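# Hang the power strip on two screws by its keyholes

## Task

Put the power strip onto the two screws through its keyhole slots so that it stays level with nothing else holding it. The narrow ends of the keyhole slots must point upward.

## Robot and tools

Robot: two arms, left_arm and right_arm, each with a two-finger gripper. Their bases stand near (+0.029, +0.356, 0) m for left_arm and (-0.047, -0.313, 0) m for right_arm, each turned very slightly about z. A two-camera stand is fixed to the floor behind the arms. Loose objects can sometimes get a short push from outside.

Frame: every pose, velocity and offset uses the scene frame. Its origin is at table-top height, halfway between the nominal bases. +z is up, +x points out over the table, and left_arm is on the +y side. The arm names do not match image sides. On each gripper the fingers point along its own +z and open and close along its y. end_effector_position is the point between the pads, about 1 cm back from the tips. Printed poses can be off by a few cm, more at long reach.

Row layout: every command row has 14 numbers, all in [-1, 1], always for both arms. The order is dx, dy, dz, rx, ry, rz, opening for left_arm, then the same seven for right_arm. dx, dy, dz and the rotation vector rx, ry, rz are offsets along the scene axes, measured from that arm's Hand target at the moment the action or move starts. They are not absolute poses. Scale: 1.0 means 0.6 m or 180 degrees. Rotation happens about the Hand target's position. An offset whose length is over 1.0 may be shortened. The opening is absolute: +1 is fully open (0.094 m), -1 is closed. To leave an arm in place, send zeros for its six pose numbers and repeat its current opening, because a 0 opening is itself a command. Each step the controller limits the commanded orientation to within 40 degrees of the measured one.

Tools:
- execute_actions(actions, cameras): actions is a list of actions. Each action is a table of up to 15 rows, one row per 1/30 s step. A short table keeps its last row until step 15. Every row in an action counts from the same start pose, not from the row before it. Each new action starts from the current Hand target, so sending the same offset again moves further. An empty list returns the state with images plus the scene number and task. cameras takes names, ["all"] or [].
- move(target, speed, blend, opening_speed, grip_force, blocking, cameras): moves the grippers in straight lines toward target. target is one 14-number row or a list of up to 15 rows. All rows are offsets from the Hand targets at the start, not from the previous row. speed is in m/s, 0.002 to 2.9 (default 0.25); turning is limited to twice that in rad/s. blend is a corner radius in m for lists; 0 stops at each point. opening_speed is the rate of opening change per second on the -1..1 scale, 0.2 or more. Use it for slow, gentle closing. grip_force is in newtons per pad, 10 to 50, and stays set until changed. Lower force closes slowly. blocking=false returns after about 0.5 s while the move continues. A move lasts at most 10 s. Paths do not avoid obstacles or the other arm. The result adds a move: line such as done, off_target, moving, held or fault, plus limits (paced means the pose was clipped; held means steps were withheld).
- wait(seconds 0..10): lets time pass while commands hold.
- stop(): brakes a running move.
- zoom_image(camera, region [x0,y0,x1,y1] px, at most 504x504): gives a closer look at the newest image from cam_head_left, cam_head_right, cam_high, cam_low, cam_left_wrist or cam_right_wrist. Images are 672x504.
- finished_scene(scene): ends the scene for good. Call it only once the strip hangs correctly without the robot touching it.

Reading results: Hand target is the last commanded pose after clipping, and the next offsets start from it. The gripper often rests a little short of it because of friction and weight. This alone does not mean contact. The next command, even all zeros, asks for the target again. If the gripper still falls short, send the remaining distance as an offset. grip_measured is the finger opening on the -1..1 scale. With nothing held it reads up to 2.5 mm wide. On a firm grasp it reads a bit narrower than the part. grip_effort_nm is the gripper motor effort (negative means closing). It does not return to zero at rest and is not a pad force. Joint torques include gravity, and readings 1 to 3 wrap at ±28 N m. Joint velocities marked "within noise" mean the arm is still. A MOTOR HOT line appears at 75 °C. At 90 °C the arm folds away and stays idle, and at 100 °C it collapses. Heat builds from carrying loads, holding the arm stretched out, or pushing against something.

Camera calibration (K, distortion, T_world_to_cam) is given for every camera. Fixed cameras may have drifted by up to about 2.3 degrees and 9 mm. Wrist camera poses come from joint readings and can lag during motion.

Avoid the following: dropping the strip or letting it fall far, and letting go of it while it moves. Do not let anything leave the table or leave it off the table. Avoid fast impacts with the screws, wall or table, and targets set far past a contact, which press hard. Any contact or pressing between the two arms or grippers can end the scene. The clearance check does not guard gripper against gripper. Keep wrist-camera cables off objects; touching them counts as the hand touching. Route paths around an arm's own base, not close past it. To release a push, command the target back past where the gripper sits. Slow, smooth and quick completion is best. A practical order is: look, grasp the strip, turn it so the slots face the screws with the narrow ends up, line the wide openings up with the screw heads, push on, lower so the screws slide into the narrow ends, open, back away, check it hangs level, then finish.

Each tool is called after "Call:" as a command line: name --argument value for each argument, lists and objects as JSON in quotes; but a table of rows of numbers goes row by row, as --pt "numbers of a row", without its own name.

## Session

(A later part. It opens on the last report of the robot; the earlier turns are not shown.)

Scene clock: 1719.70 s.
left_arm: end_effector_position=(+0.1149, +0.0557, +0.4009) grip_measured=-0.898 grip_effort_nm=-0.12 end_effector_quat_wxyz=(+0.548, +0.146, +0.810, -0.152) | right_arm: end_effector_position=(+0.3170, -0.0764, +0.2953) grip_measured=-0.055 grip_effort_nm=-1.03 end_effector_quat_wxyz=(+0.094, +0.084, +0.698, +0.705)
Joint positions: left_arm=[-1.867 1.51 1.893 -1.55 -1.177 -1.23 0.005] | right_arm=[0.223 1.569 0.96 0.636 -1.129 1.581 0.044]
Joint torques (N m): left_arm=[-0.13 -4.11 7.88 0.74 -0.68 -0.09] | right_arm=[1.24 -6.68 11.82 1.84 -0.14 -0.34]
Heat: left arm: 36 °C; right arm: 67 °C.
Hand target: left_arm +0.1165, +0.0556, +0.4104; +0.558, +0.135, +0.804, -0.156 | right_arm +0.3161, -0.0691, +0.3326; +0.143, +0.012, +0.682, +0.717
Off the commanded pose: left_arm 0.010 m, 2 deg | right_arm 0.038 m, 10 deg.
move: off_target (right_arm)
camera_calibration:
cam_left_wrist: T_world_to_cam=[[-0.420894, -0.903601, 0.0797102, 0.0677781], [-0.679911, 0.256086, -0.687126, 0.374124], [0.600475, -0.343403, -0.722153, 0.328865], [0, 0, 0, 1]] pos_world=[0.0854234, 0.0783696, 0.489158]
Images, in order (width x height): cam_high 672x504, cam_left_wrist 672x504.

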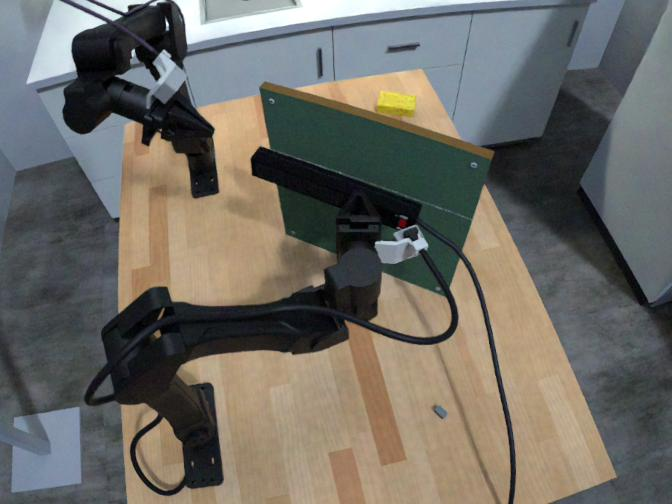

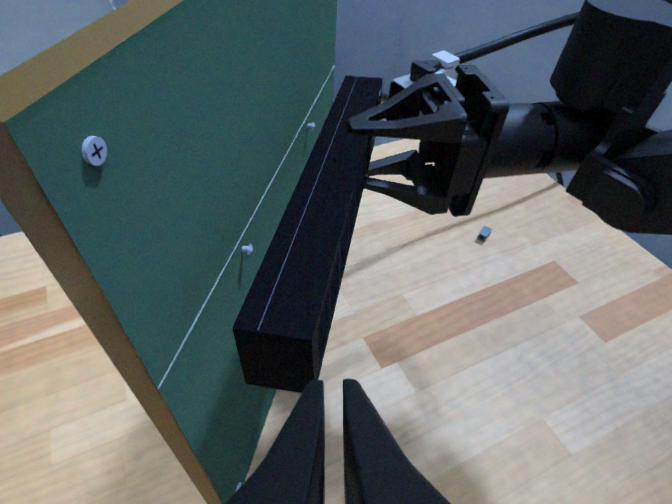

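Call:
move --pt "0 0 0 0 0 0 -0.9 0.035 -0.03 0.0 0 0 0 -0.3" --pt "0 0 0 0 0 0 -0.9 0.042 -0.008 -0.022 0 0 -0.002 -0.3" --speed 0.1 --cameras '["cam_left_wrist","cam_high"]'

Call:
zoom_image --camera "cam_left_wrist" --region '[200, 50, 500, 390]'

Call:
zoom_image --camera "cam_high" --region '[260, 130, 500, 300]'

Scene clock: 1729.90 s.
left_arm: end_effector_position=(+0.1149, +0.0557, +0.4009) grip_measured=-0.898 grip_effort_nm=-0.12 end_effector_quat_wxyz=(+0.548, +0.146, +0.810, -0.152) | right_arm: end_effector_position=(+0.3418, -0.0799, +0.2857) grip_measured=-0.055 grip_effort_nm=-1.02 end_effector_quat_wxyz=(+0.094, +0.083, +0.699, +0.704)
Joint positions: left_arm=[-1.867 1.51 1.893 -1.55 -1.177 -1.23 0.005] | right_arm=[0.199 1.672 1.03 0.661 -1.155 1.574 0.044]
Joint torques (N m): left_arm=[-0.12 -4.08 7.9 0.74 -0.69 -0.11] | right_arm=[1.07 -7.75 10.45 1.93 -0.11 -0.36]
Heat: left arm: 36 °C; right arm: 66 °C.
Hand target: left_arm +0.1165, +0.0556, +0.4104; +0.558, +0.135, +0.804, -0.156 | right_arm +0.3413, -0.0740, +0.3194; +0.145, +0.015, +0.682, +0.717
Off the commanded pose: left_arm 0.010 m, 2 deg | right_arm 0.034 m, 10 deg.
move: off_target (right_arm)
camera_calibration:
cam_left_wrist: T_world_to_cam=[[-0.420894, -0.903601, 0.0797102, 0.0677781], [-0.679911, 0.256086, -0.687126, 0.374124], [0.600475, -0.343403, -0.722153, 0.328865], [0, 0, 0, 1]] pos_world=[0.0854234, 0.0783696, 0.489158]
Images, in order (width x height): cam_high 672x504, cam_left_wrist 672x504.

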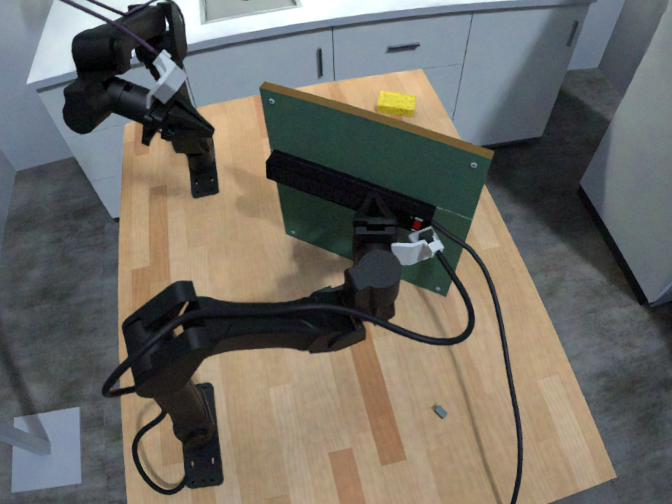

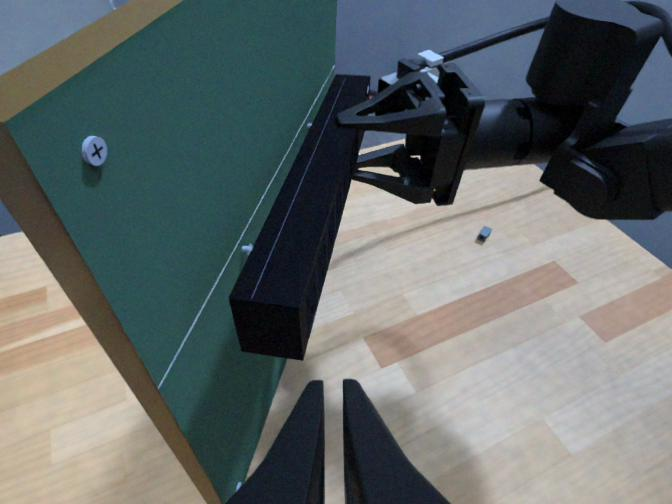

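Scaled by 1.482.

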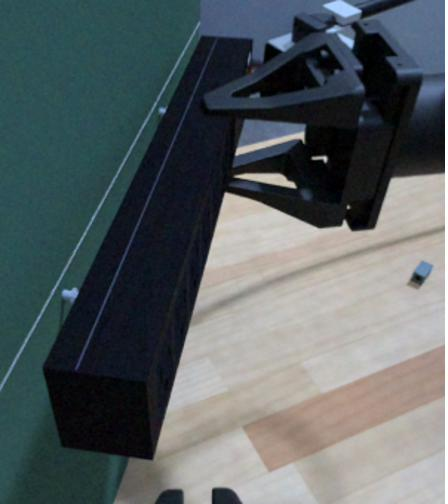

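Scaled by 2.100.

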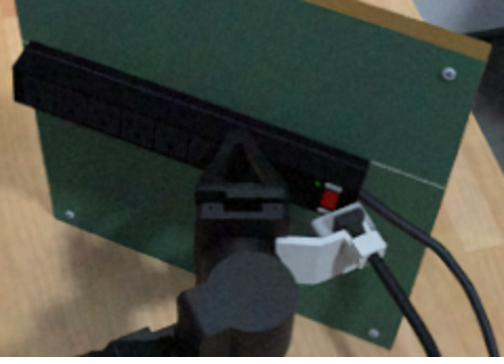

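Call:
move --target '[0,0,0,0,0,0,-0.9,0.023,0.037,0.022,0,0,0,-0.3]' --speed 0.05 --cameras '["cam_left_wrist","cam_high"]'

Call:
zoom_image --camera "cam_left_wrist" --region '[200, 50, 500, 390]'

Call:
zoom_image --camera "cam_high" --region '[260, 130, 500, 300]'

Scene clock: 1738.17 s.
left_arm: end_effector_position=(+0.1149, +0.0557, +0.4009) grip_measured=-0.898 grip_effort_nm=-0.12 end_effector_quat_wxyz=(+0.548, +0.146, +0.810, -0.152) | right_arm: end_effector_position=(+0.3511, -0.0665, +0.2921) grip_measured=-0.061 grip_effort_nm=-1.02 end_effector_quat_wxyz=(+0.090, +0.085, +0.701, +0.702)
Joint positions: left_arm=[-1.867 1.51 1.893 -1.55 -1.177 -1.23 0.005] | right_arm=[0.231 1.703 1.103 0.605 -1.125 1.568 0.044]
Joint torques (N m): left_arm=[-0.17 -4.11 7.86 0.74 -0.7 -0.09] | right_arm=[2.92 -7.05 12.89 1.9 0.1 -0.34]
Heat: left arm: 36 °C; right arm: 66 °C.
Hand target: left_arm +0.1165, +0.0556, +0.4104; +0.558, +0.135, +0.804, -0.156 | right_arm +0.3551, -0.0518, +0.3326; +0.145, +0.015, +0.682, +0.717
Off the commanded pose: left_arm 0.010 m, 2 deg | right_arm 0.043 m, 11 deg.
move: off_target (right_arm)
camera_calibration:
cam_left_wrist: T_world_to_cam=[[-0.420894, -0.903601, 0.0797102, 0.0677781], [-0.679911, 0.256086, -0.687126, 0.374124], [0.600475, -0.343403, -0.722153, 0.328865], [0, 0, 0, 1]] pos_world=[0.0854234, 0.0783696, 0.489158]
Images, in order (width x height): cam_high 672x504, cam_left_wrist 672x504.

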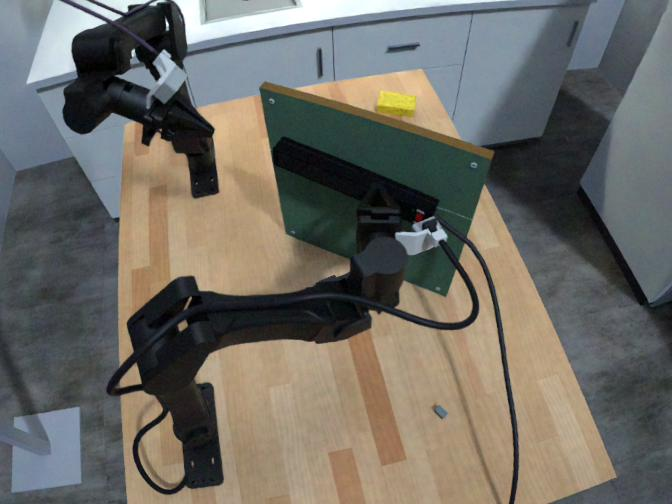

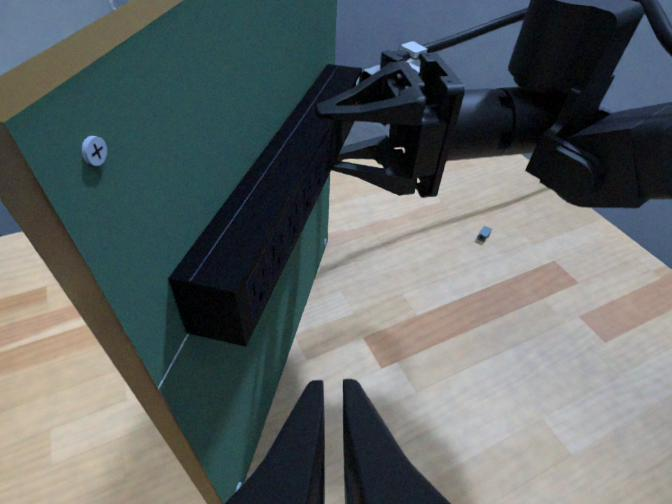

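Scaled by 1.482.

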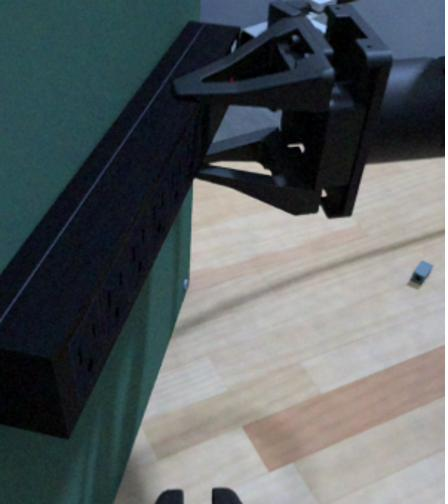

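Scaled by 2.100.

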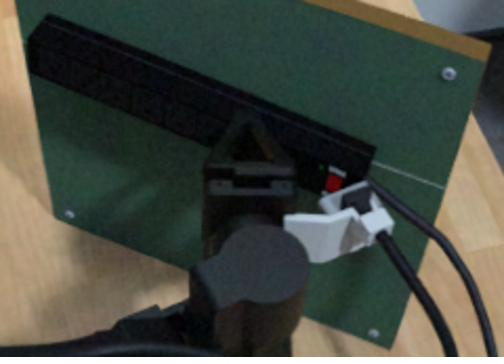

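Call:
move --target '[0,0,0,0,0,0,-0.9,0.012,0.015,0,0,0,0.03,-0.3]' --speed 0.05 --cameras '["cam_left_wrist","cam_high","cam_head_left"]'

Call:
zoom_image --camera "cam_left_wrist" --region '[150, 50, 450, 390]'

Call:
zoom_image --camera "cam_high" --region '[260, 130, 500, 300]'

Call:
zoom_image --camera "cam_head_left" --region '[240, 220, 390, 345]'

Scene clock: 1753.17 s.
left_arm: end_effector_position=(+0.1149, +0.0557, +0.4009) grip_measured=-0.898 grip_effort_nm=-0.12 end_effector_quat_wxyz=(+0.548, +0.146, +0.810, -0.152) | right_arm: end_effector_position=(+0.3514, -0.0688, +0.2937) grip_measured=-0.064 grip_effort_nm=-1.02 end_effector_quat_wxyz=(+0.036, +0.062, +0.704, +0.707)
Joint positions: left_arm=[-1.867 1.51 1.893 -1.55 -1.177 -1.23 0.005] | right_arm=[0.205 1.766 1.185 0.584 -1.26 1.61 0.044]
Joint torques (N m): left_arm=[-0.16 -4.05 7.87 0.74 -0.67 -0.1] | right_arm=[5.19 -6.3 14.15 2.11 0.47 -0.5]
Heat: left arm: 36 °C; right arm: 64 °C.
Hand target: left_arm +0.1165, +0.0556, +0.4104; +0.558, +0.135, +0.804, -0.156 | right_arm +0.3624, -0.0427, +0.3325; +0.111, -0.017, +0.682, +0.723
Off the commanded pose: left_arm 0.010 m, 2 deg | right_arm 0.048 m, 13 deg.
move: off_target (right_arm)
camera_calibration:
cam_left_wrist: T_world_to_cam=[[-0.420894, -0.903601, 0.0797102, 0.0677781], [-0.679911, 0.256086, -0.687126, 0.374124], [0.600475, -0.343403, -0.722153, 0.328865], [0, 0, 0, 1]] pos_world=[0.0854234, 0.0783696, 0.489158]
Images, in order (width x height): cam_head_left 672x504, cam_high 672x504, cam_left_wrist 672x504.

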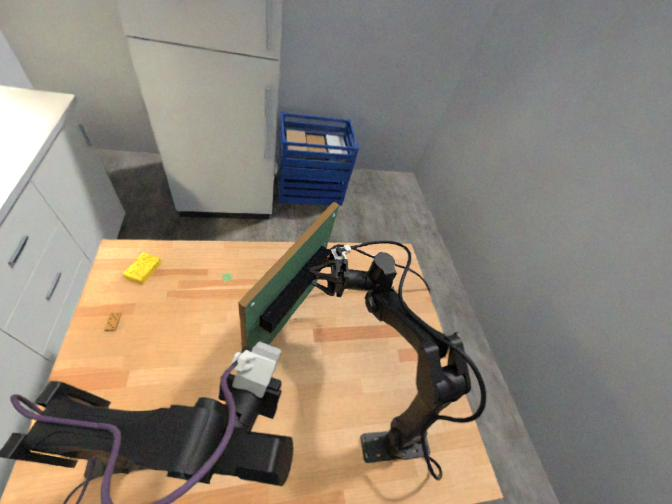

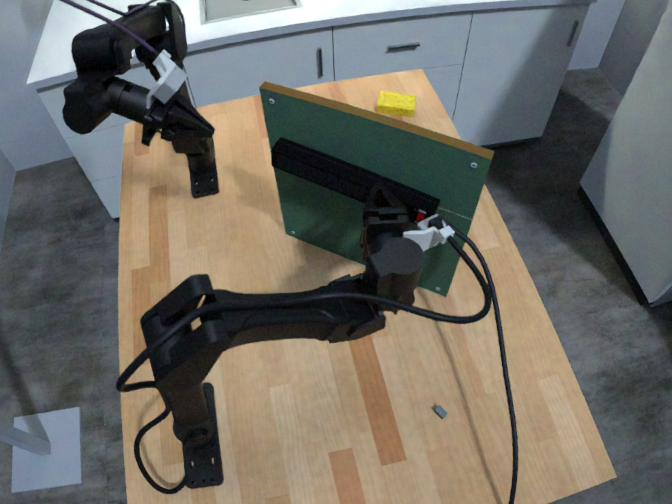

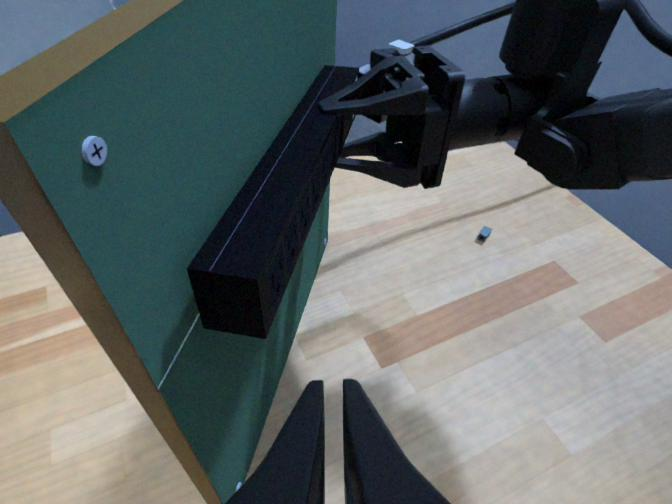

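Scaled by 1.482.

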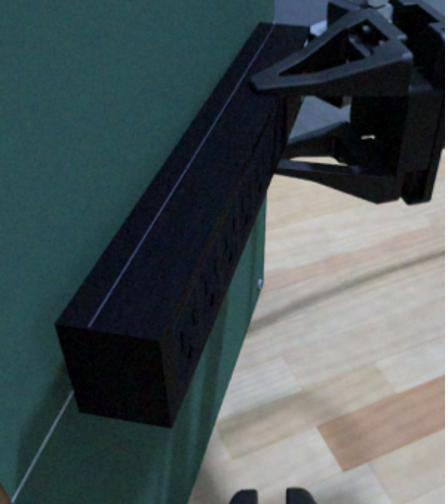

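Scaled by 2.100.

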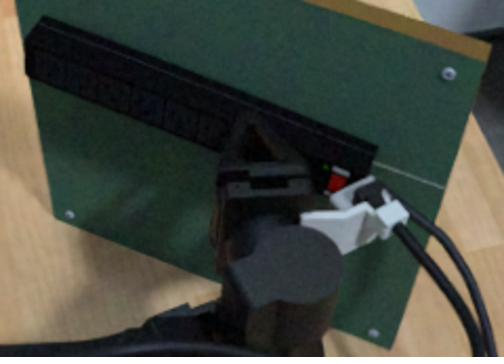

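Scaled by 3.360.

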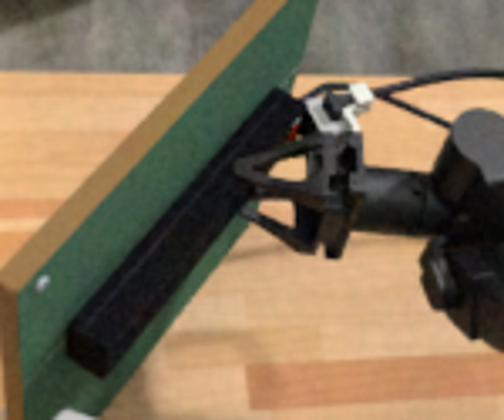

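Call:
move --pt "0 0 0 0 0 0 -0.9 0 0 0.01 -0.0073 -0.0095 0.01 -0.3" --pt "0 0 0 0 0 0 -0.9 0.006 0.006 0.02 -0.015 -0.019 0.01 -0.3" --speed 0.05 --cameras '["cam_left_wrist","cam_high"]'

Call:
zoom_image --camera "cam_left_wrist" --region '[150, 50, 450, 390]'

Call:
zoom_image --camera "cam_high" --region '[260, 130, 500, 300]'

Scene clock: 1767.57 s.
left_arm: end_effector_position=(+0.1149, +0.0557, +0.4009) grip_measured=-0.898 grip_effort_nm=-0.12 end_effector_quat_wxyz=(+0.548, +0.146, +0.810, -0.152) | right_arm: end_effector_position=(+0.3521, -0.0701, +0.2959) grip_measured=-0.064 grip_effort_nm=-1.03 end_effector_quat_wxyz=(+0.009, +0.059, +0.719, +0.693)
Joint positions: left_arm=[-1.867 1.51 1.893 -1.55 -1.177 -1.23 0.005] | right_arm=[0.196 1.775 1.283 0.335 -1.31 1.488 0.044]
Joint torques (N m): left_arm=[-0.18 -4.1 7.84 0.74 -0.68 -0.09] | right_arm=[5.96 -7.23 14.86 2.48 0.5 -0.87]
Heat: left arm: 36 °C; right arm: 64 °C.
Hand target: left_arm +0.1165, +0.0556, +0.4104; +0.558, +0.135, +0.804, -0.156 | right_arm +0.3660, -0.0392, +0.3445; +0.120, -0.052, +0.694, +0.708
Off the commanded pose: left_arm 0.010 m, 2 deg | right_arm 0.059 m, 18 deg.
move: off_target (right_arm)
camera_calibration:
cam_left_wrist: T_world_to_cam=[[-0.420894, -0.903601, 0.0797102, 0.0677781], [-0.679911, 0.256086, -0.687126, 0.374124], [0.600475, -0.343403, -0.722153, 0.328865], [0, 0, 0, 1]] pos_world=[0.0854234, 0.0783696, 0.489158]
Images, in order (width x height): cam_high 672x504, cam_left_wrist 672x504.

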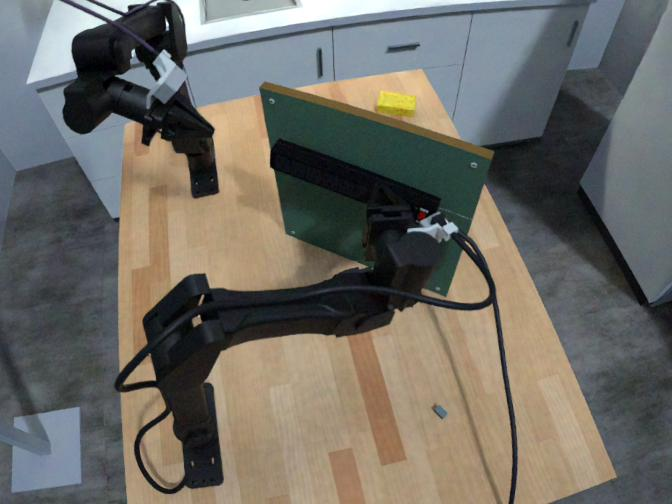

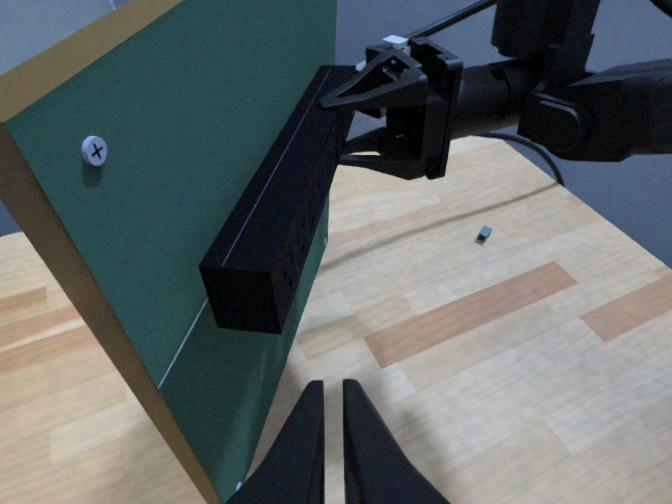

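Scaled by 1.482.

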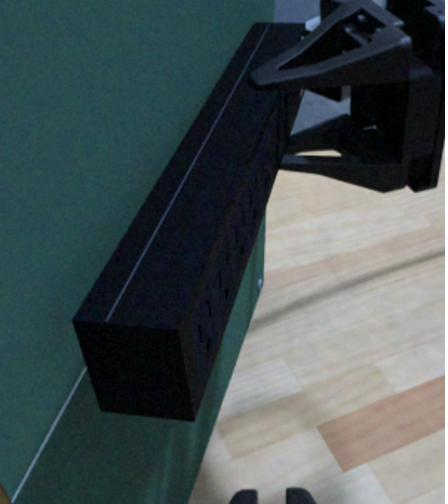

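Scaled by 2.100.

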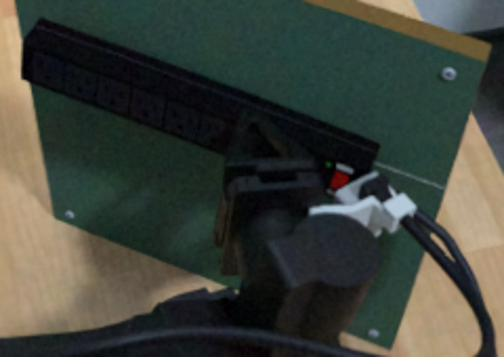

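Call:
move --target '[0,0,0,0,0,0,-0.9,0,0,-0.07,0.015,0.019,0,-0.3]' --speed 0.05 --cameras '["cam_left_wrist","cam_high","cam_head_left"]'

Call:
zoom_image --camera "cam_left_wrist" --region '[150, 50, 450, 390]'

Call:
zoom_image --camera "cam_high" --region '[260, 130, 500, 300]'

Scene clock: 1786.07 s.
left_arm: end_effector_position=(+0.1149, +0.0557, +0.4009) grip_measured=-0.898 grip_effort_nm=-0.12 end_effector_quat_wxyz=(+0.548, +0.146, +0.810, -0.152) | right_arm: end_effector_position=(+0.3518, -0.0727, +0.2925) grip_measured=-0.064 grip_effort_nm=-1.02 end_effector_quat_wxyz=(+0.009, +0.035, +0.716, +0.697)
Joint positions: left_arm=[-1.867 1.51 1.893 -1.55 -1.177 -1.23 0.005] | right_arm=[0.186 1.8 1.283 0.387 -1.355 1.479 0.044]
Joint torques (N m): left_arm=[-0.13 -4.1 7.92 0.74 -0.68 -0.1] | right_arm=[7.19 -5.46 8.87 2.65 0.86 -0.63]
Heat: left arm: 36 °C; right arm: 66 °C.
Hand target: left_arm +0.1165, +0.0556, +0.4104; +0.558, +0.135, +0.804, -0.156 | right_arm +0.3660, -0.0392, +0.3024; +0.100, -0.028, +0.681, +0.725
Off the commanded pose: left_arm 0.010 m, 2 deg | right_arm 0.038 m, 14 deg.
move: off_target (right_arm)
camera_calibration:
cam_left_wrist: T_world_to_cam=[[-0.420894, -0.903601, 0.0797102, 0.0677781], [-0.679911, 0.256086, -0.687126, 0.374124], [0.600475, -0.343403, -0.722153, 0.328865], [0, 0, 0, 1]] pos_world=[0.0854234, 0.0783696, 0.489158]
Images, in order (width x height): cam_head_left 672x504, cam_high 672x504, cam_left_wrist 672x504.

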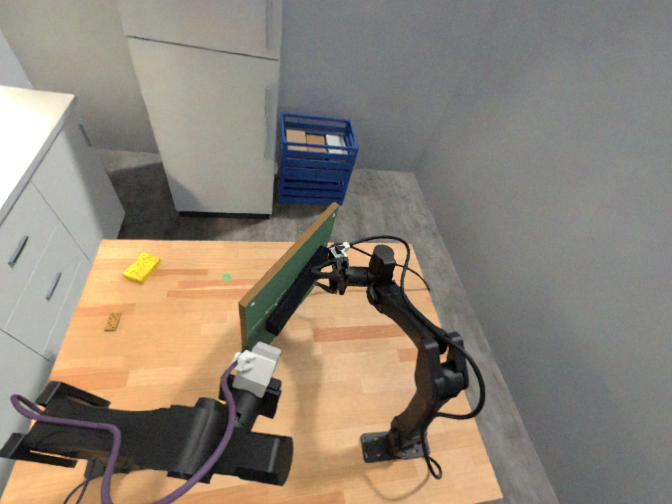

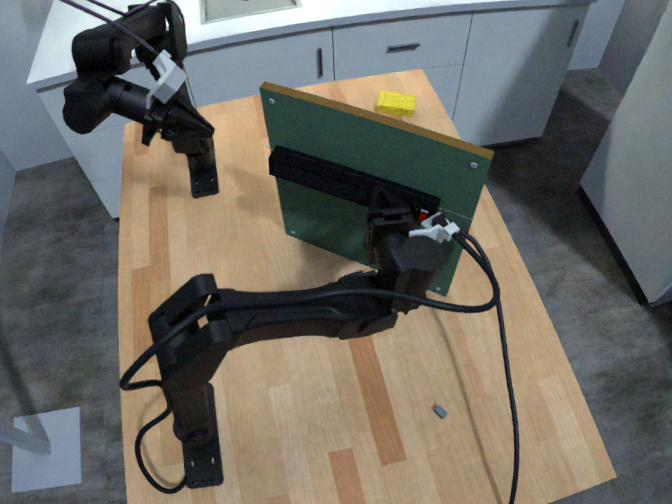

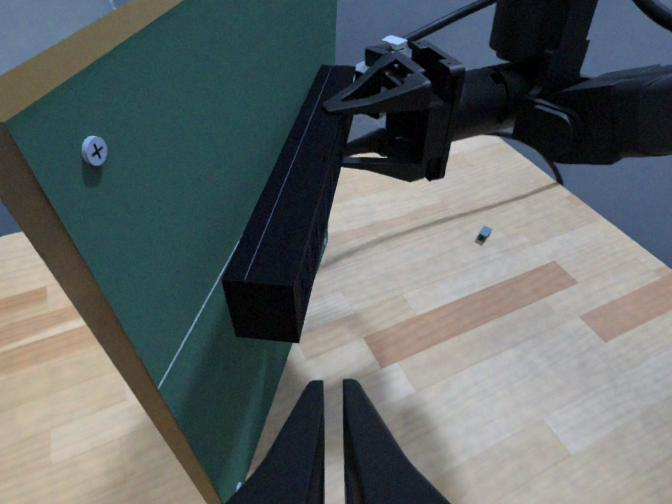

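Scaled by 1.482.

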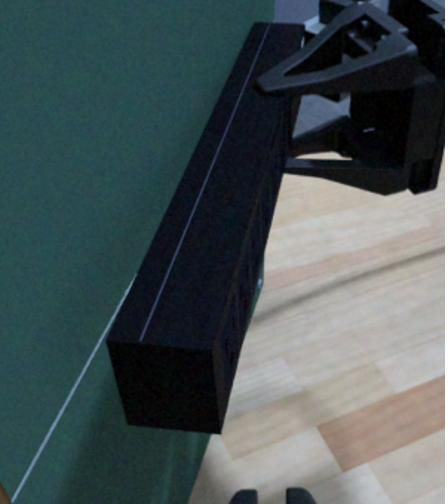

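Scaled by 2.100.

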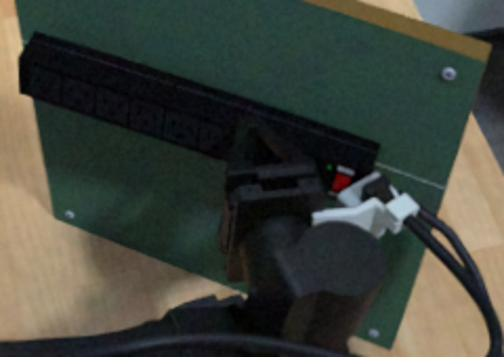

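Call:
move --pt "0 0 0 0 0 0 -0.9 0 0 0.05 -0.012 -0.015 0 -0.3" --pt "0 0 0 0 0 0 -0.9 0 0 0.05 -0.012 -0.015 -0.05 -0.3" --speed 0.06 --cameras '["cam_left_wrist","cam_high","cam_low"]'

Call:
zoom_image --camera "cam_left_wrist" --region '[150, 50, 450, 390]'

Call:
zoom_image --camera "cam_high" --region '[260, 130, 500, 300]'

Call:
zoom_image --camera "cam_low" --region '[60, 0, 310, 200]'

Scene clock: 1800.00 s.
left_arm: end_effector_position=(+0.1149, +0.0557, +0.4009) grip_measured=-0.898 grip_effort_nm=-0.12 end_effector_quat_wxyz=(+0.548, +0.146, +0.810, -0.152) | right_arm: end_effector_position=(+0.3543, -0.0671, +0.2948) grip_measured=-0.064 grip_effort_nm=-1.03 end_effector_quat_wxyz=(+0.032, +0.086, +0.728, +0.679)
Joint positions: left_arm=[-1.867 1.51 1.893 -1.55 -1.177 -1.23 0.005] | right_arm=[0.213 1.737 1.276 0.242 -1.219 1.435 0.044]
Joint torques (N m): left_arm=[-0.12 -4.1 7.86 0.73 -0.68 -0.1] | right_arm=[6.5 -9.92 8.44 2.84 1.1 -0.83]
Heat: left arm: 36 °C; right arm: 70 °C.
Hand target: left_arm +0.1165, +0.0556, +0.4104; +0.558, +0.135, +0.804, -0.156 | right_arm +0.3659, -0.0392, +0.3326; +0.172, +0.006, +0.692, +0.701
Off the commanded pose: left_arm 0.010 m, 2 deg | right_arm 0.048 m, 19 deg.
move: off_target (right_arm)
camera_calibration:
cam_left_wrist: T_world_to_cam=[[-0.420894, -0.903601, 0.0797102, 0.0677781], [-0.679911, 0.256086, -0.687126, 0.374124], [0.600475, -0.343403, -0.722153, 0.328865], [0, 0, 0, 1]] pos_world=[0.0854234, 0.0783696, 0.489158]
Images, in order (width x height): cam_high 672x504, cam_low 672x504, cam_left_wrist 672x504.

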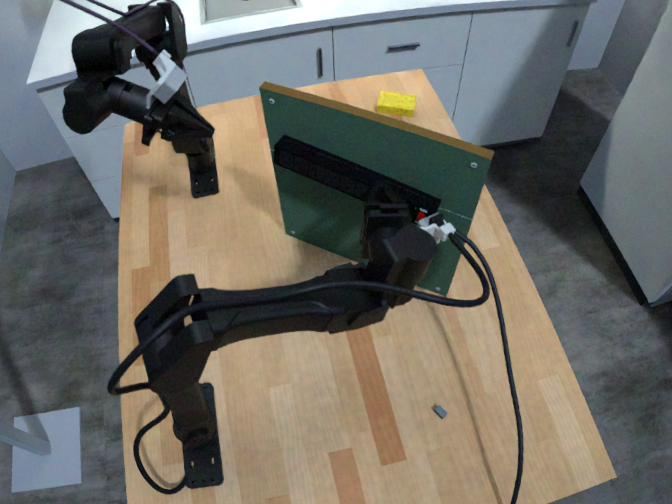

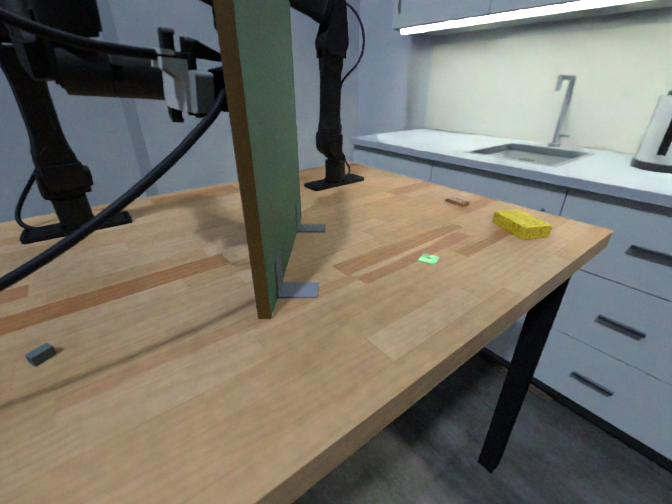

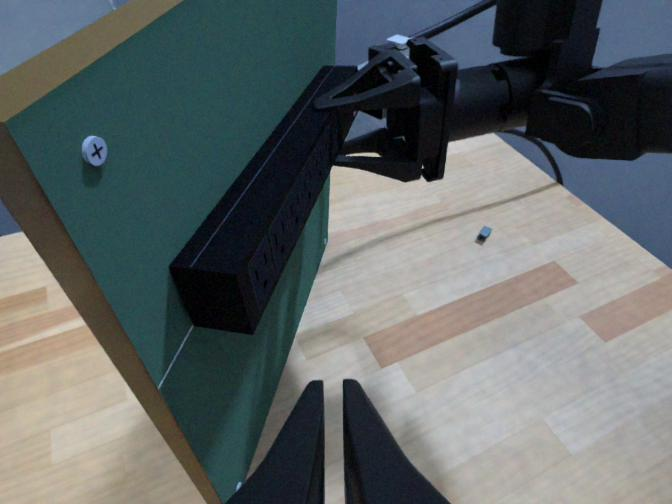

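Scaled by 1.482.

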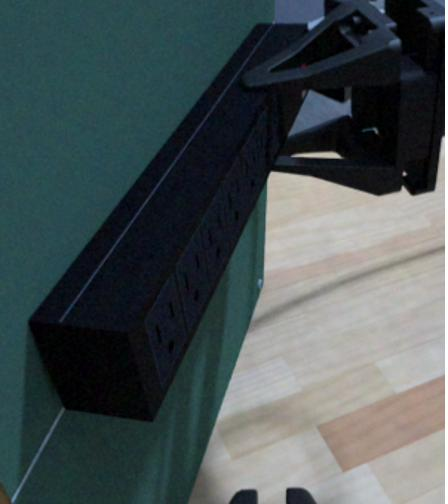

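Scaled by 2.100.

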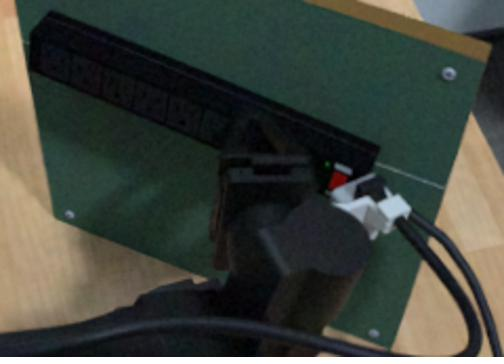

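Scaled by 2.016.

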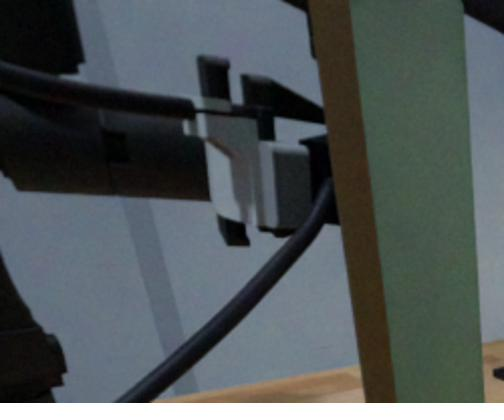

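Call:
move --pt "0 0 0 0 0 0 -0.9 0 0 -0.048 0.012 0.015 0.05 -0.3" --pt "0 0 0 0 0 0 -0.9 0 0 -0.036 0.005 0.006 0.05 -0.3" --speed 0.06 --cameras '["cam_left_wrist","cam_high"]'

Call:
zoom_image --camera "cam_left_wrist" --region '[150, 50, 450, 390]'

Call:
zoom_image --camera "cam_high" --region '[260, 130, 500, 300]'

Scene clock: 1815.87 s.
left_arm: end_effector_position=(+0.1149, +0.0557, +0.4009) grip_measured=-0.898 grip_effort_nm=-0.12 end_effector_quat_wxyz=(+0.548, +0.146, +0.810, -0.152) | right_arm: end_effector_position=(+0.3517, -0.0728, +0.2912) grip_measured=-0.064 grip_effort_nm=-1.02 end_effector_quat_wxyz=(+0.015, +0.030, +0.716, +0.697)
Joint positions: left_arm=[-1.867 1.51 1.893 -1.55 -1.177 -1.23 0.005] | right_arm=[0.186 1.801 1.276 0.4 -1.353 1.47 0.044]
Joint torques (N m): left_arm=[-0.17 -4.07 7.86 0.74 -0.67 -0.1] | right_arm=[6.94 -6.11 10.56 2.47 0.84 -0.7]
Heat: left arm: 36 °C; right arm: 69 °C.
Hand target: left_arm +0.1165, +0.0556, +0.4104; +0.558, +0.135, +0.804, -0.156 | right_arm +0.3659, -0.0391, +0.3109; +0.110, -0.040, +0.686, +0.718
Off the commanded pose: left_arm 0.010 m, 2 deg | right_arm 0.042 m, 14 deg.
move: off_target (right_arm)
camera_calibration:
cam_left_wrist: T_world_to_cam=[[-0.420894, -0.903601, 0.0797102, 0.0677781], [-0.679911, 0.256086, -0.687126, 0.374124], [0.600475, -0.343403, -0.722153, 0.328865], [0, 0, 0, 1]] pos_world=[0.0854234, 0.0783696, 0.489158]
Images, in order (width x height): cam_high 672x504, cam_left_wrist 672x504.

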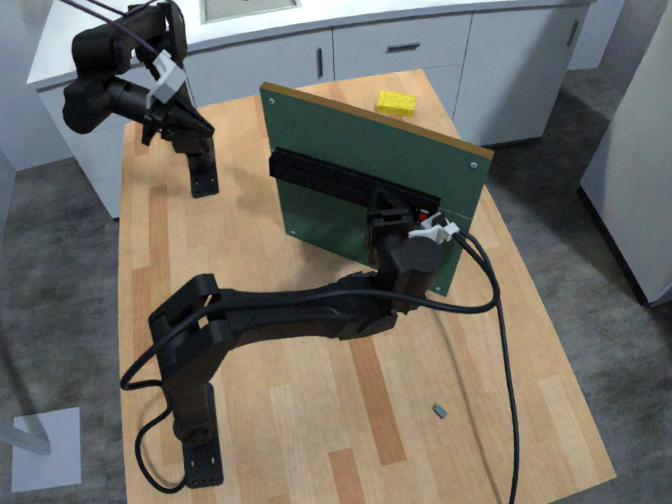

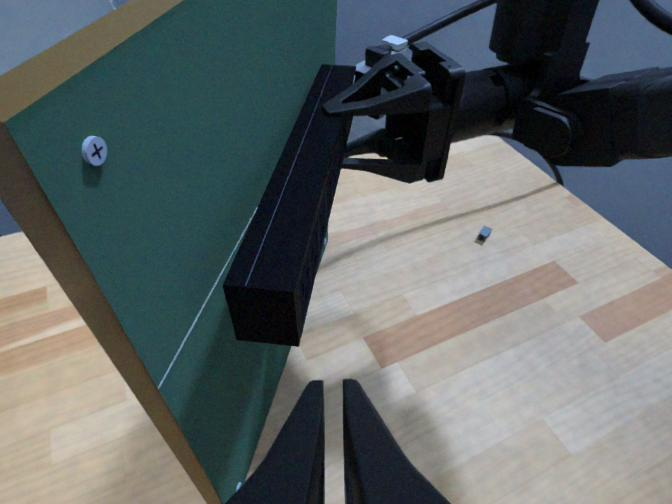

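Scaled by 1.482.

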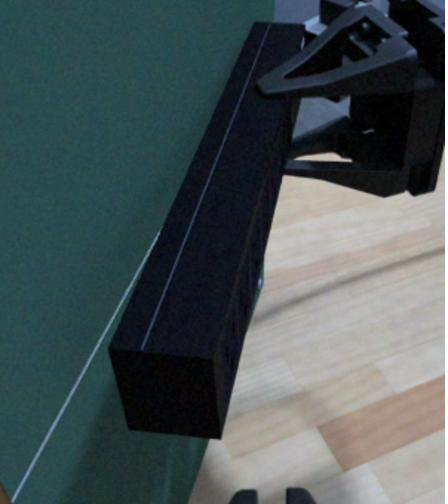

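Scaled by 2.100.

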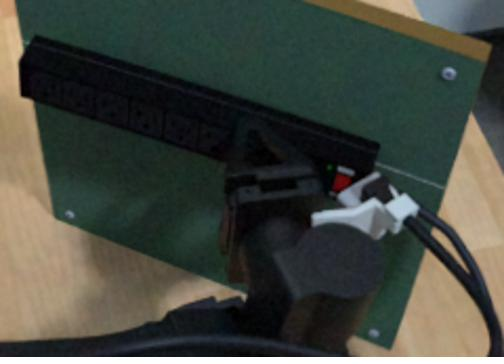

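Call:
move --pt "0 0 0 0 0 0 -0.9 0 0 -0.04 0.005 0.006 0 -0.3" --pt "0 0 0 0 0 0 -0.9 0 0 -0.04 0.005 0.006 -0.04 -0.3" --pt "0 0 0 0 0 0 -0.9 0 0 -0.04 0.005 0.006 -0.075 -0.3" --speed 0.06 --cameras '["cam_left_wrist","cam_high"]'

Call:
zoom_image --camera "cam_left_wrist" --region '[150, 50, 450, 390]'

Call:
zoom_image --camera "cam_high" --region '[260, 130, 500, 300]'

Scene clock: 1833.13 s.
left_arm: end_effector_position=(+0.1149, +0.0557, +0.4009) grip_measured=-0.898 grip_effort_nm=-0.12 end_effector_quat_wxyz=(+0.548, +0.146, +0.810, -0.152) | right_arm: end_effector_position=(+0.3513, -0.0683, +0.2797) grip_measured=-0.065 grip_effort_nm=-1.02 end_effector_quat_wxyz=(+0.130, +0.028, +0.693, +0.709)
Joint positions: left_arm=[-1.867 1.51 1.893 -1.55 -1.177 -1.23 0.005] | right_arm=[0.221 1.759 1.058 0.799 -1.16 1.52 0.044]
Joint torques (N m): left_arm=[-0.14 -4.08 7.86 0.74 -0.68 -0.1] | right_arm=[8.09 -7.51 6.8 1.27 1.78 -0.37]
Heat: left arm: 36 °C; right arm: 66 °C.
Hand target: left_arm +0.1165, +0.0556, +0.4104; +0.558, +0.135, +0.804, -0.156 | right_arm +0.3660, -0.0392, +0.2869; +0.187, +0.049, +0.682, +0.706
Off the commanded pose: left_arm 0.010 m, 2 deg | right_arm 0.033 m, 7 deg.
move: off_target (right_arm)
camera_calibration:
cam_left_wrist: T_world_to_cam=[[-0.420894, -0.903601, 0.0797102, 0.0677781], [-0.679911, 0.256086, -0.687126, 0.374124], [0.600475, -0.343403, -0.722153, 0.328865], [0, 0, 0, 1]] pos_world=[0.0854234, 0.0783696, 0.489158]
Images, in order (width x height): cam_high 672x504, cam_left_wrist 672x504.

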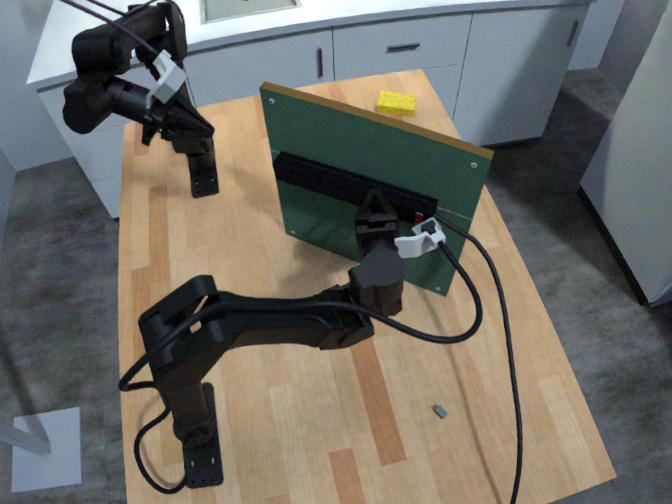

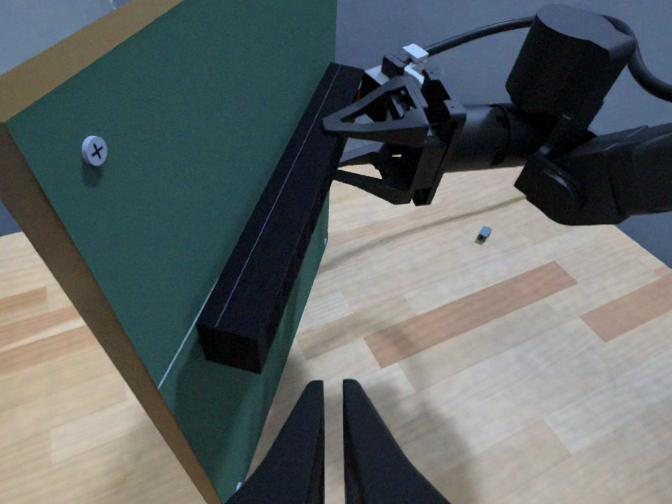

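Scaled by 1.482.

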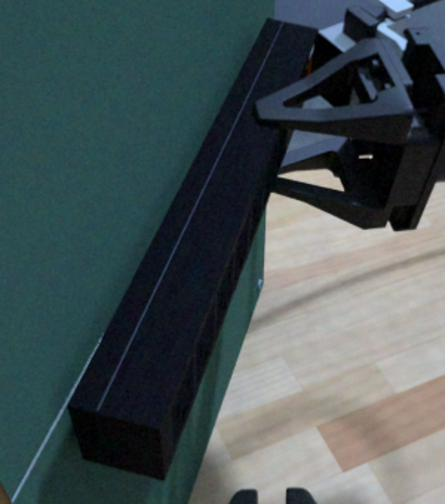

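Scaled by 2.100.

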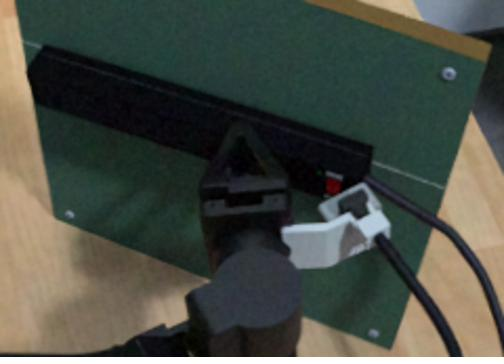

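Call:
move --pt "0 0 0 0 0 0 -0.9 -0.035 -0.045 0.06 0 0 0.03 -0.3" --pt "0 0 0 0 0 0 -0.9 -0.035 -0.045 0.045 0 0 0.03 -0.3" --speed 0.1 --cameras '["cam_left_wrist","cam_high","cam_head_left"]'

Call:
zoom_image --camera "cam_left_wrist" --region '[150, 50, 450, 390]'

Call:
zoom_image --camera "cam_high" --region '[260, 130, 500, 300]'

Scene clock: 1852.87 s.
left_arm: end_effector_position=(+0.1149, +0.0557, +0.4009) grip_measured=-0.898 grip_effort_nm=-0.12 end_effector_quat_wxyz=(+0.548, +0.146, +0.810, -0.152) | right_arm: end_effector_position=(+0.3472, -0.0688, +0.2734) grip_measured=-0.065 grip_effort_nm=-1.03 end_effector_quat_wxyz=(+0.090, +0.069, +0.704, +0.701)
Joint positions: left_arm=[-1.867 1.51 1.893 -1.55 -1.177 -1.23 0.005] | right_arm=[0.222 1.727 1.055 0.671 -1.157 1.539 0.044]
Joint torques (N m): left_arm=[-0.16 -4.1 7.87 0.74 -0.69 -0.11] | right_arm=[1.06 -11 8.24 1.88 0.26 -0.27]
Heat: left arm: 37 °C; right arm: 61 °C.
Hand target: left_arm +0.1165, +0.0556, +0.4104; +0.558, +0.135, +0.804, -0.156 | right_arm +0.3450, -0.0662, +0.3139; +0.154, +0.016, +0.683, +0.714
Off the commanded pose: left_arm 0.010 m, 2 deg | right_arm 0.041 m, 10 deg.
move: off_target (right_arm)
camera_calibration:
cam_left_wrist: T_world_to_cam=[[-0.420894, -0.903601, 0.0797102, 0.0677781], [-0.679911, 0.256086, -0.687126, 0.374124], [0.600475, -0.343403, -0.722153, 0.328865], [0, 0, 0, 1]] pos_world=[0.0854234, 0.0783696, 0.489158]
Images, in order (width x height): cam_head_left 672x504, cam_high 672x504, cam_left_wrist 672x504.

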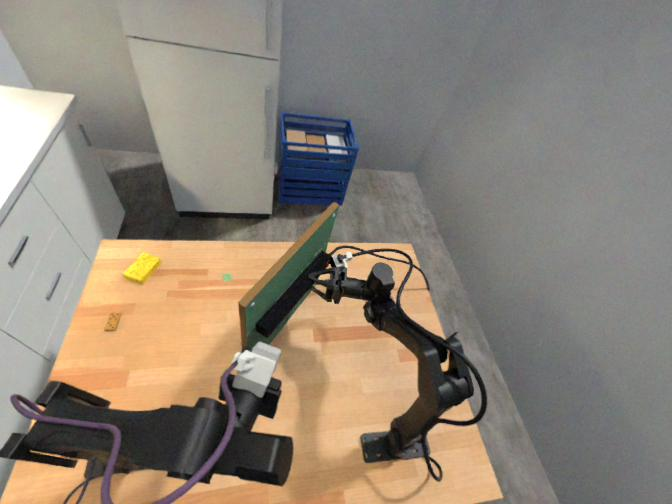

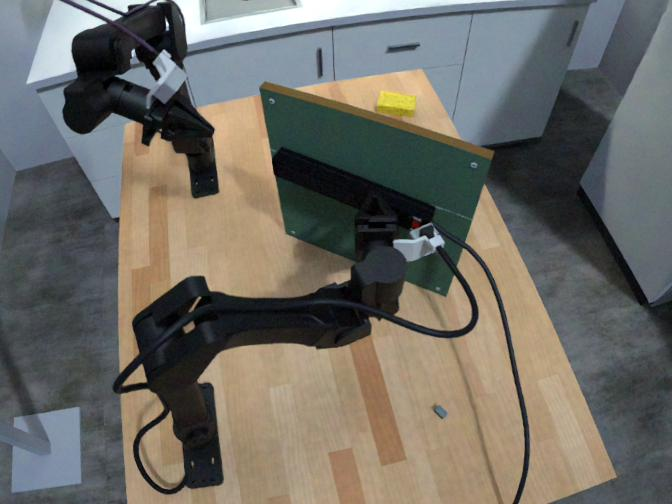

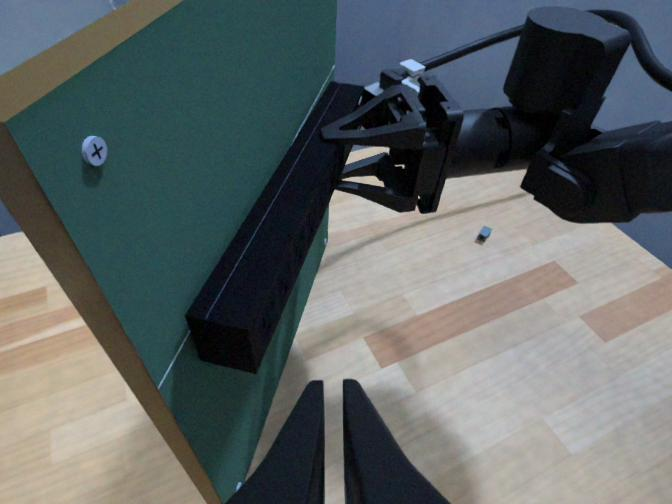

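Scaled by 1.482.

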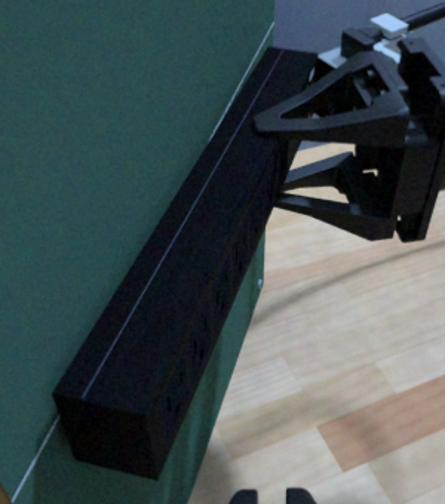

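Scaled by 2.100.

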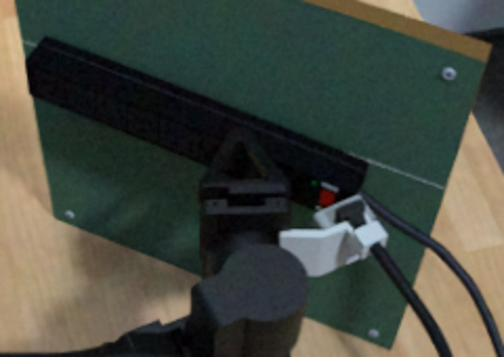

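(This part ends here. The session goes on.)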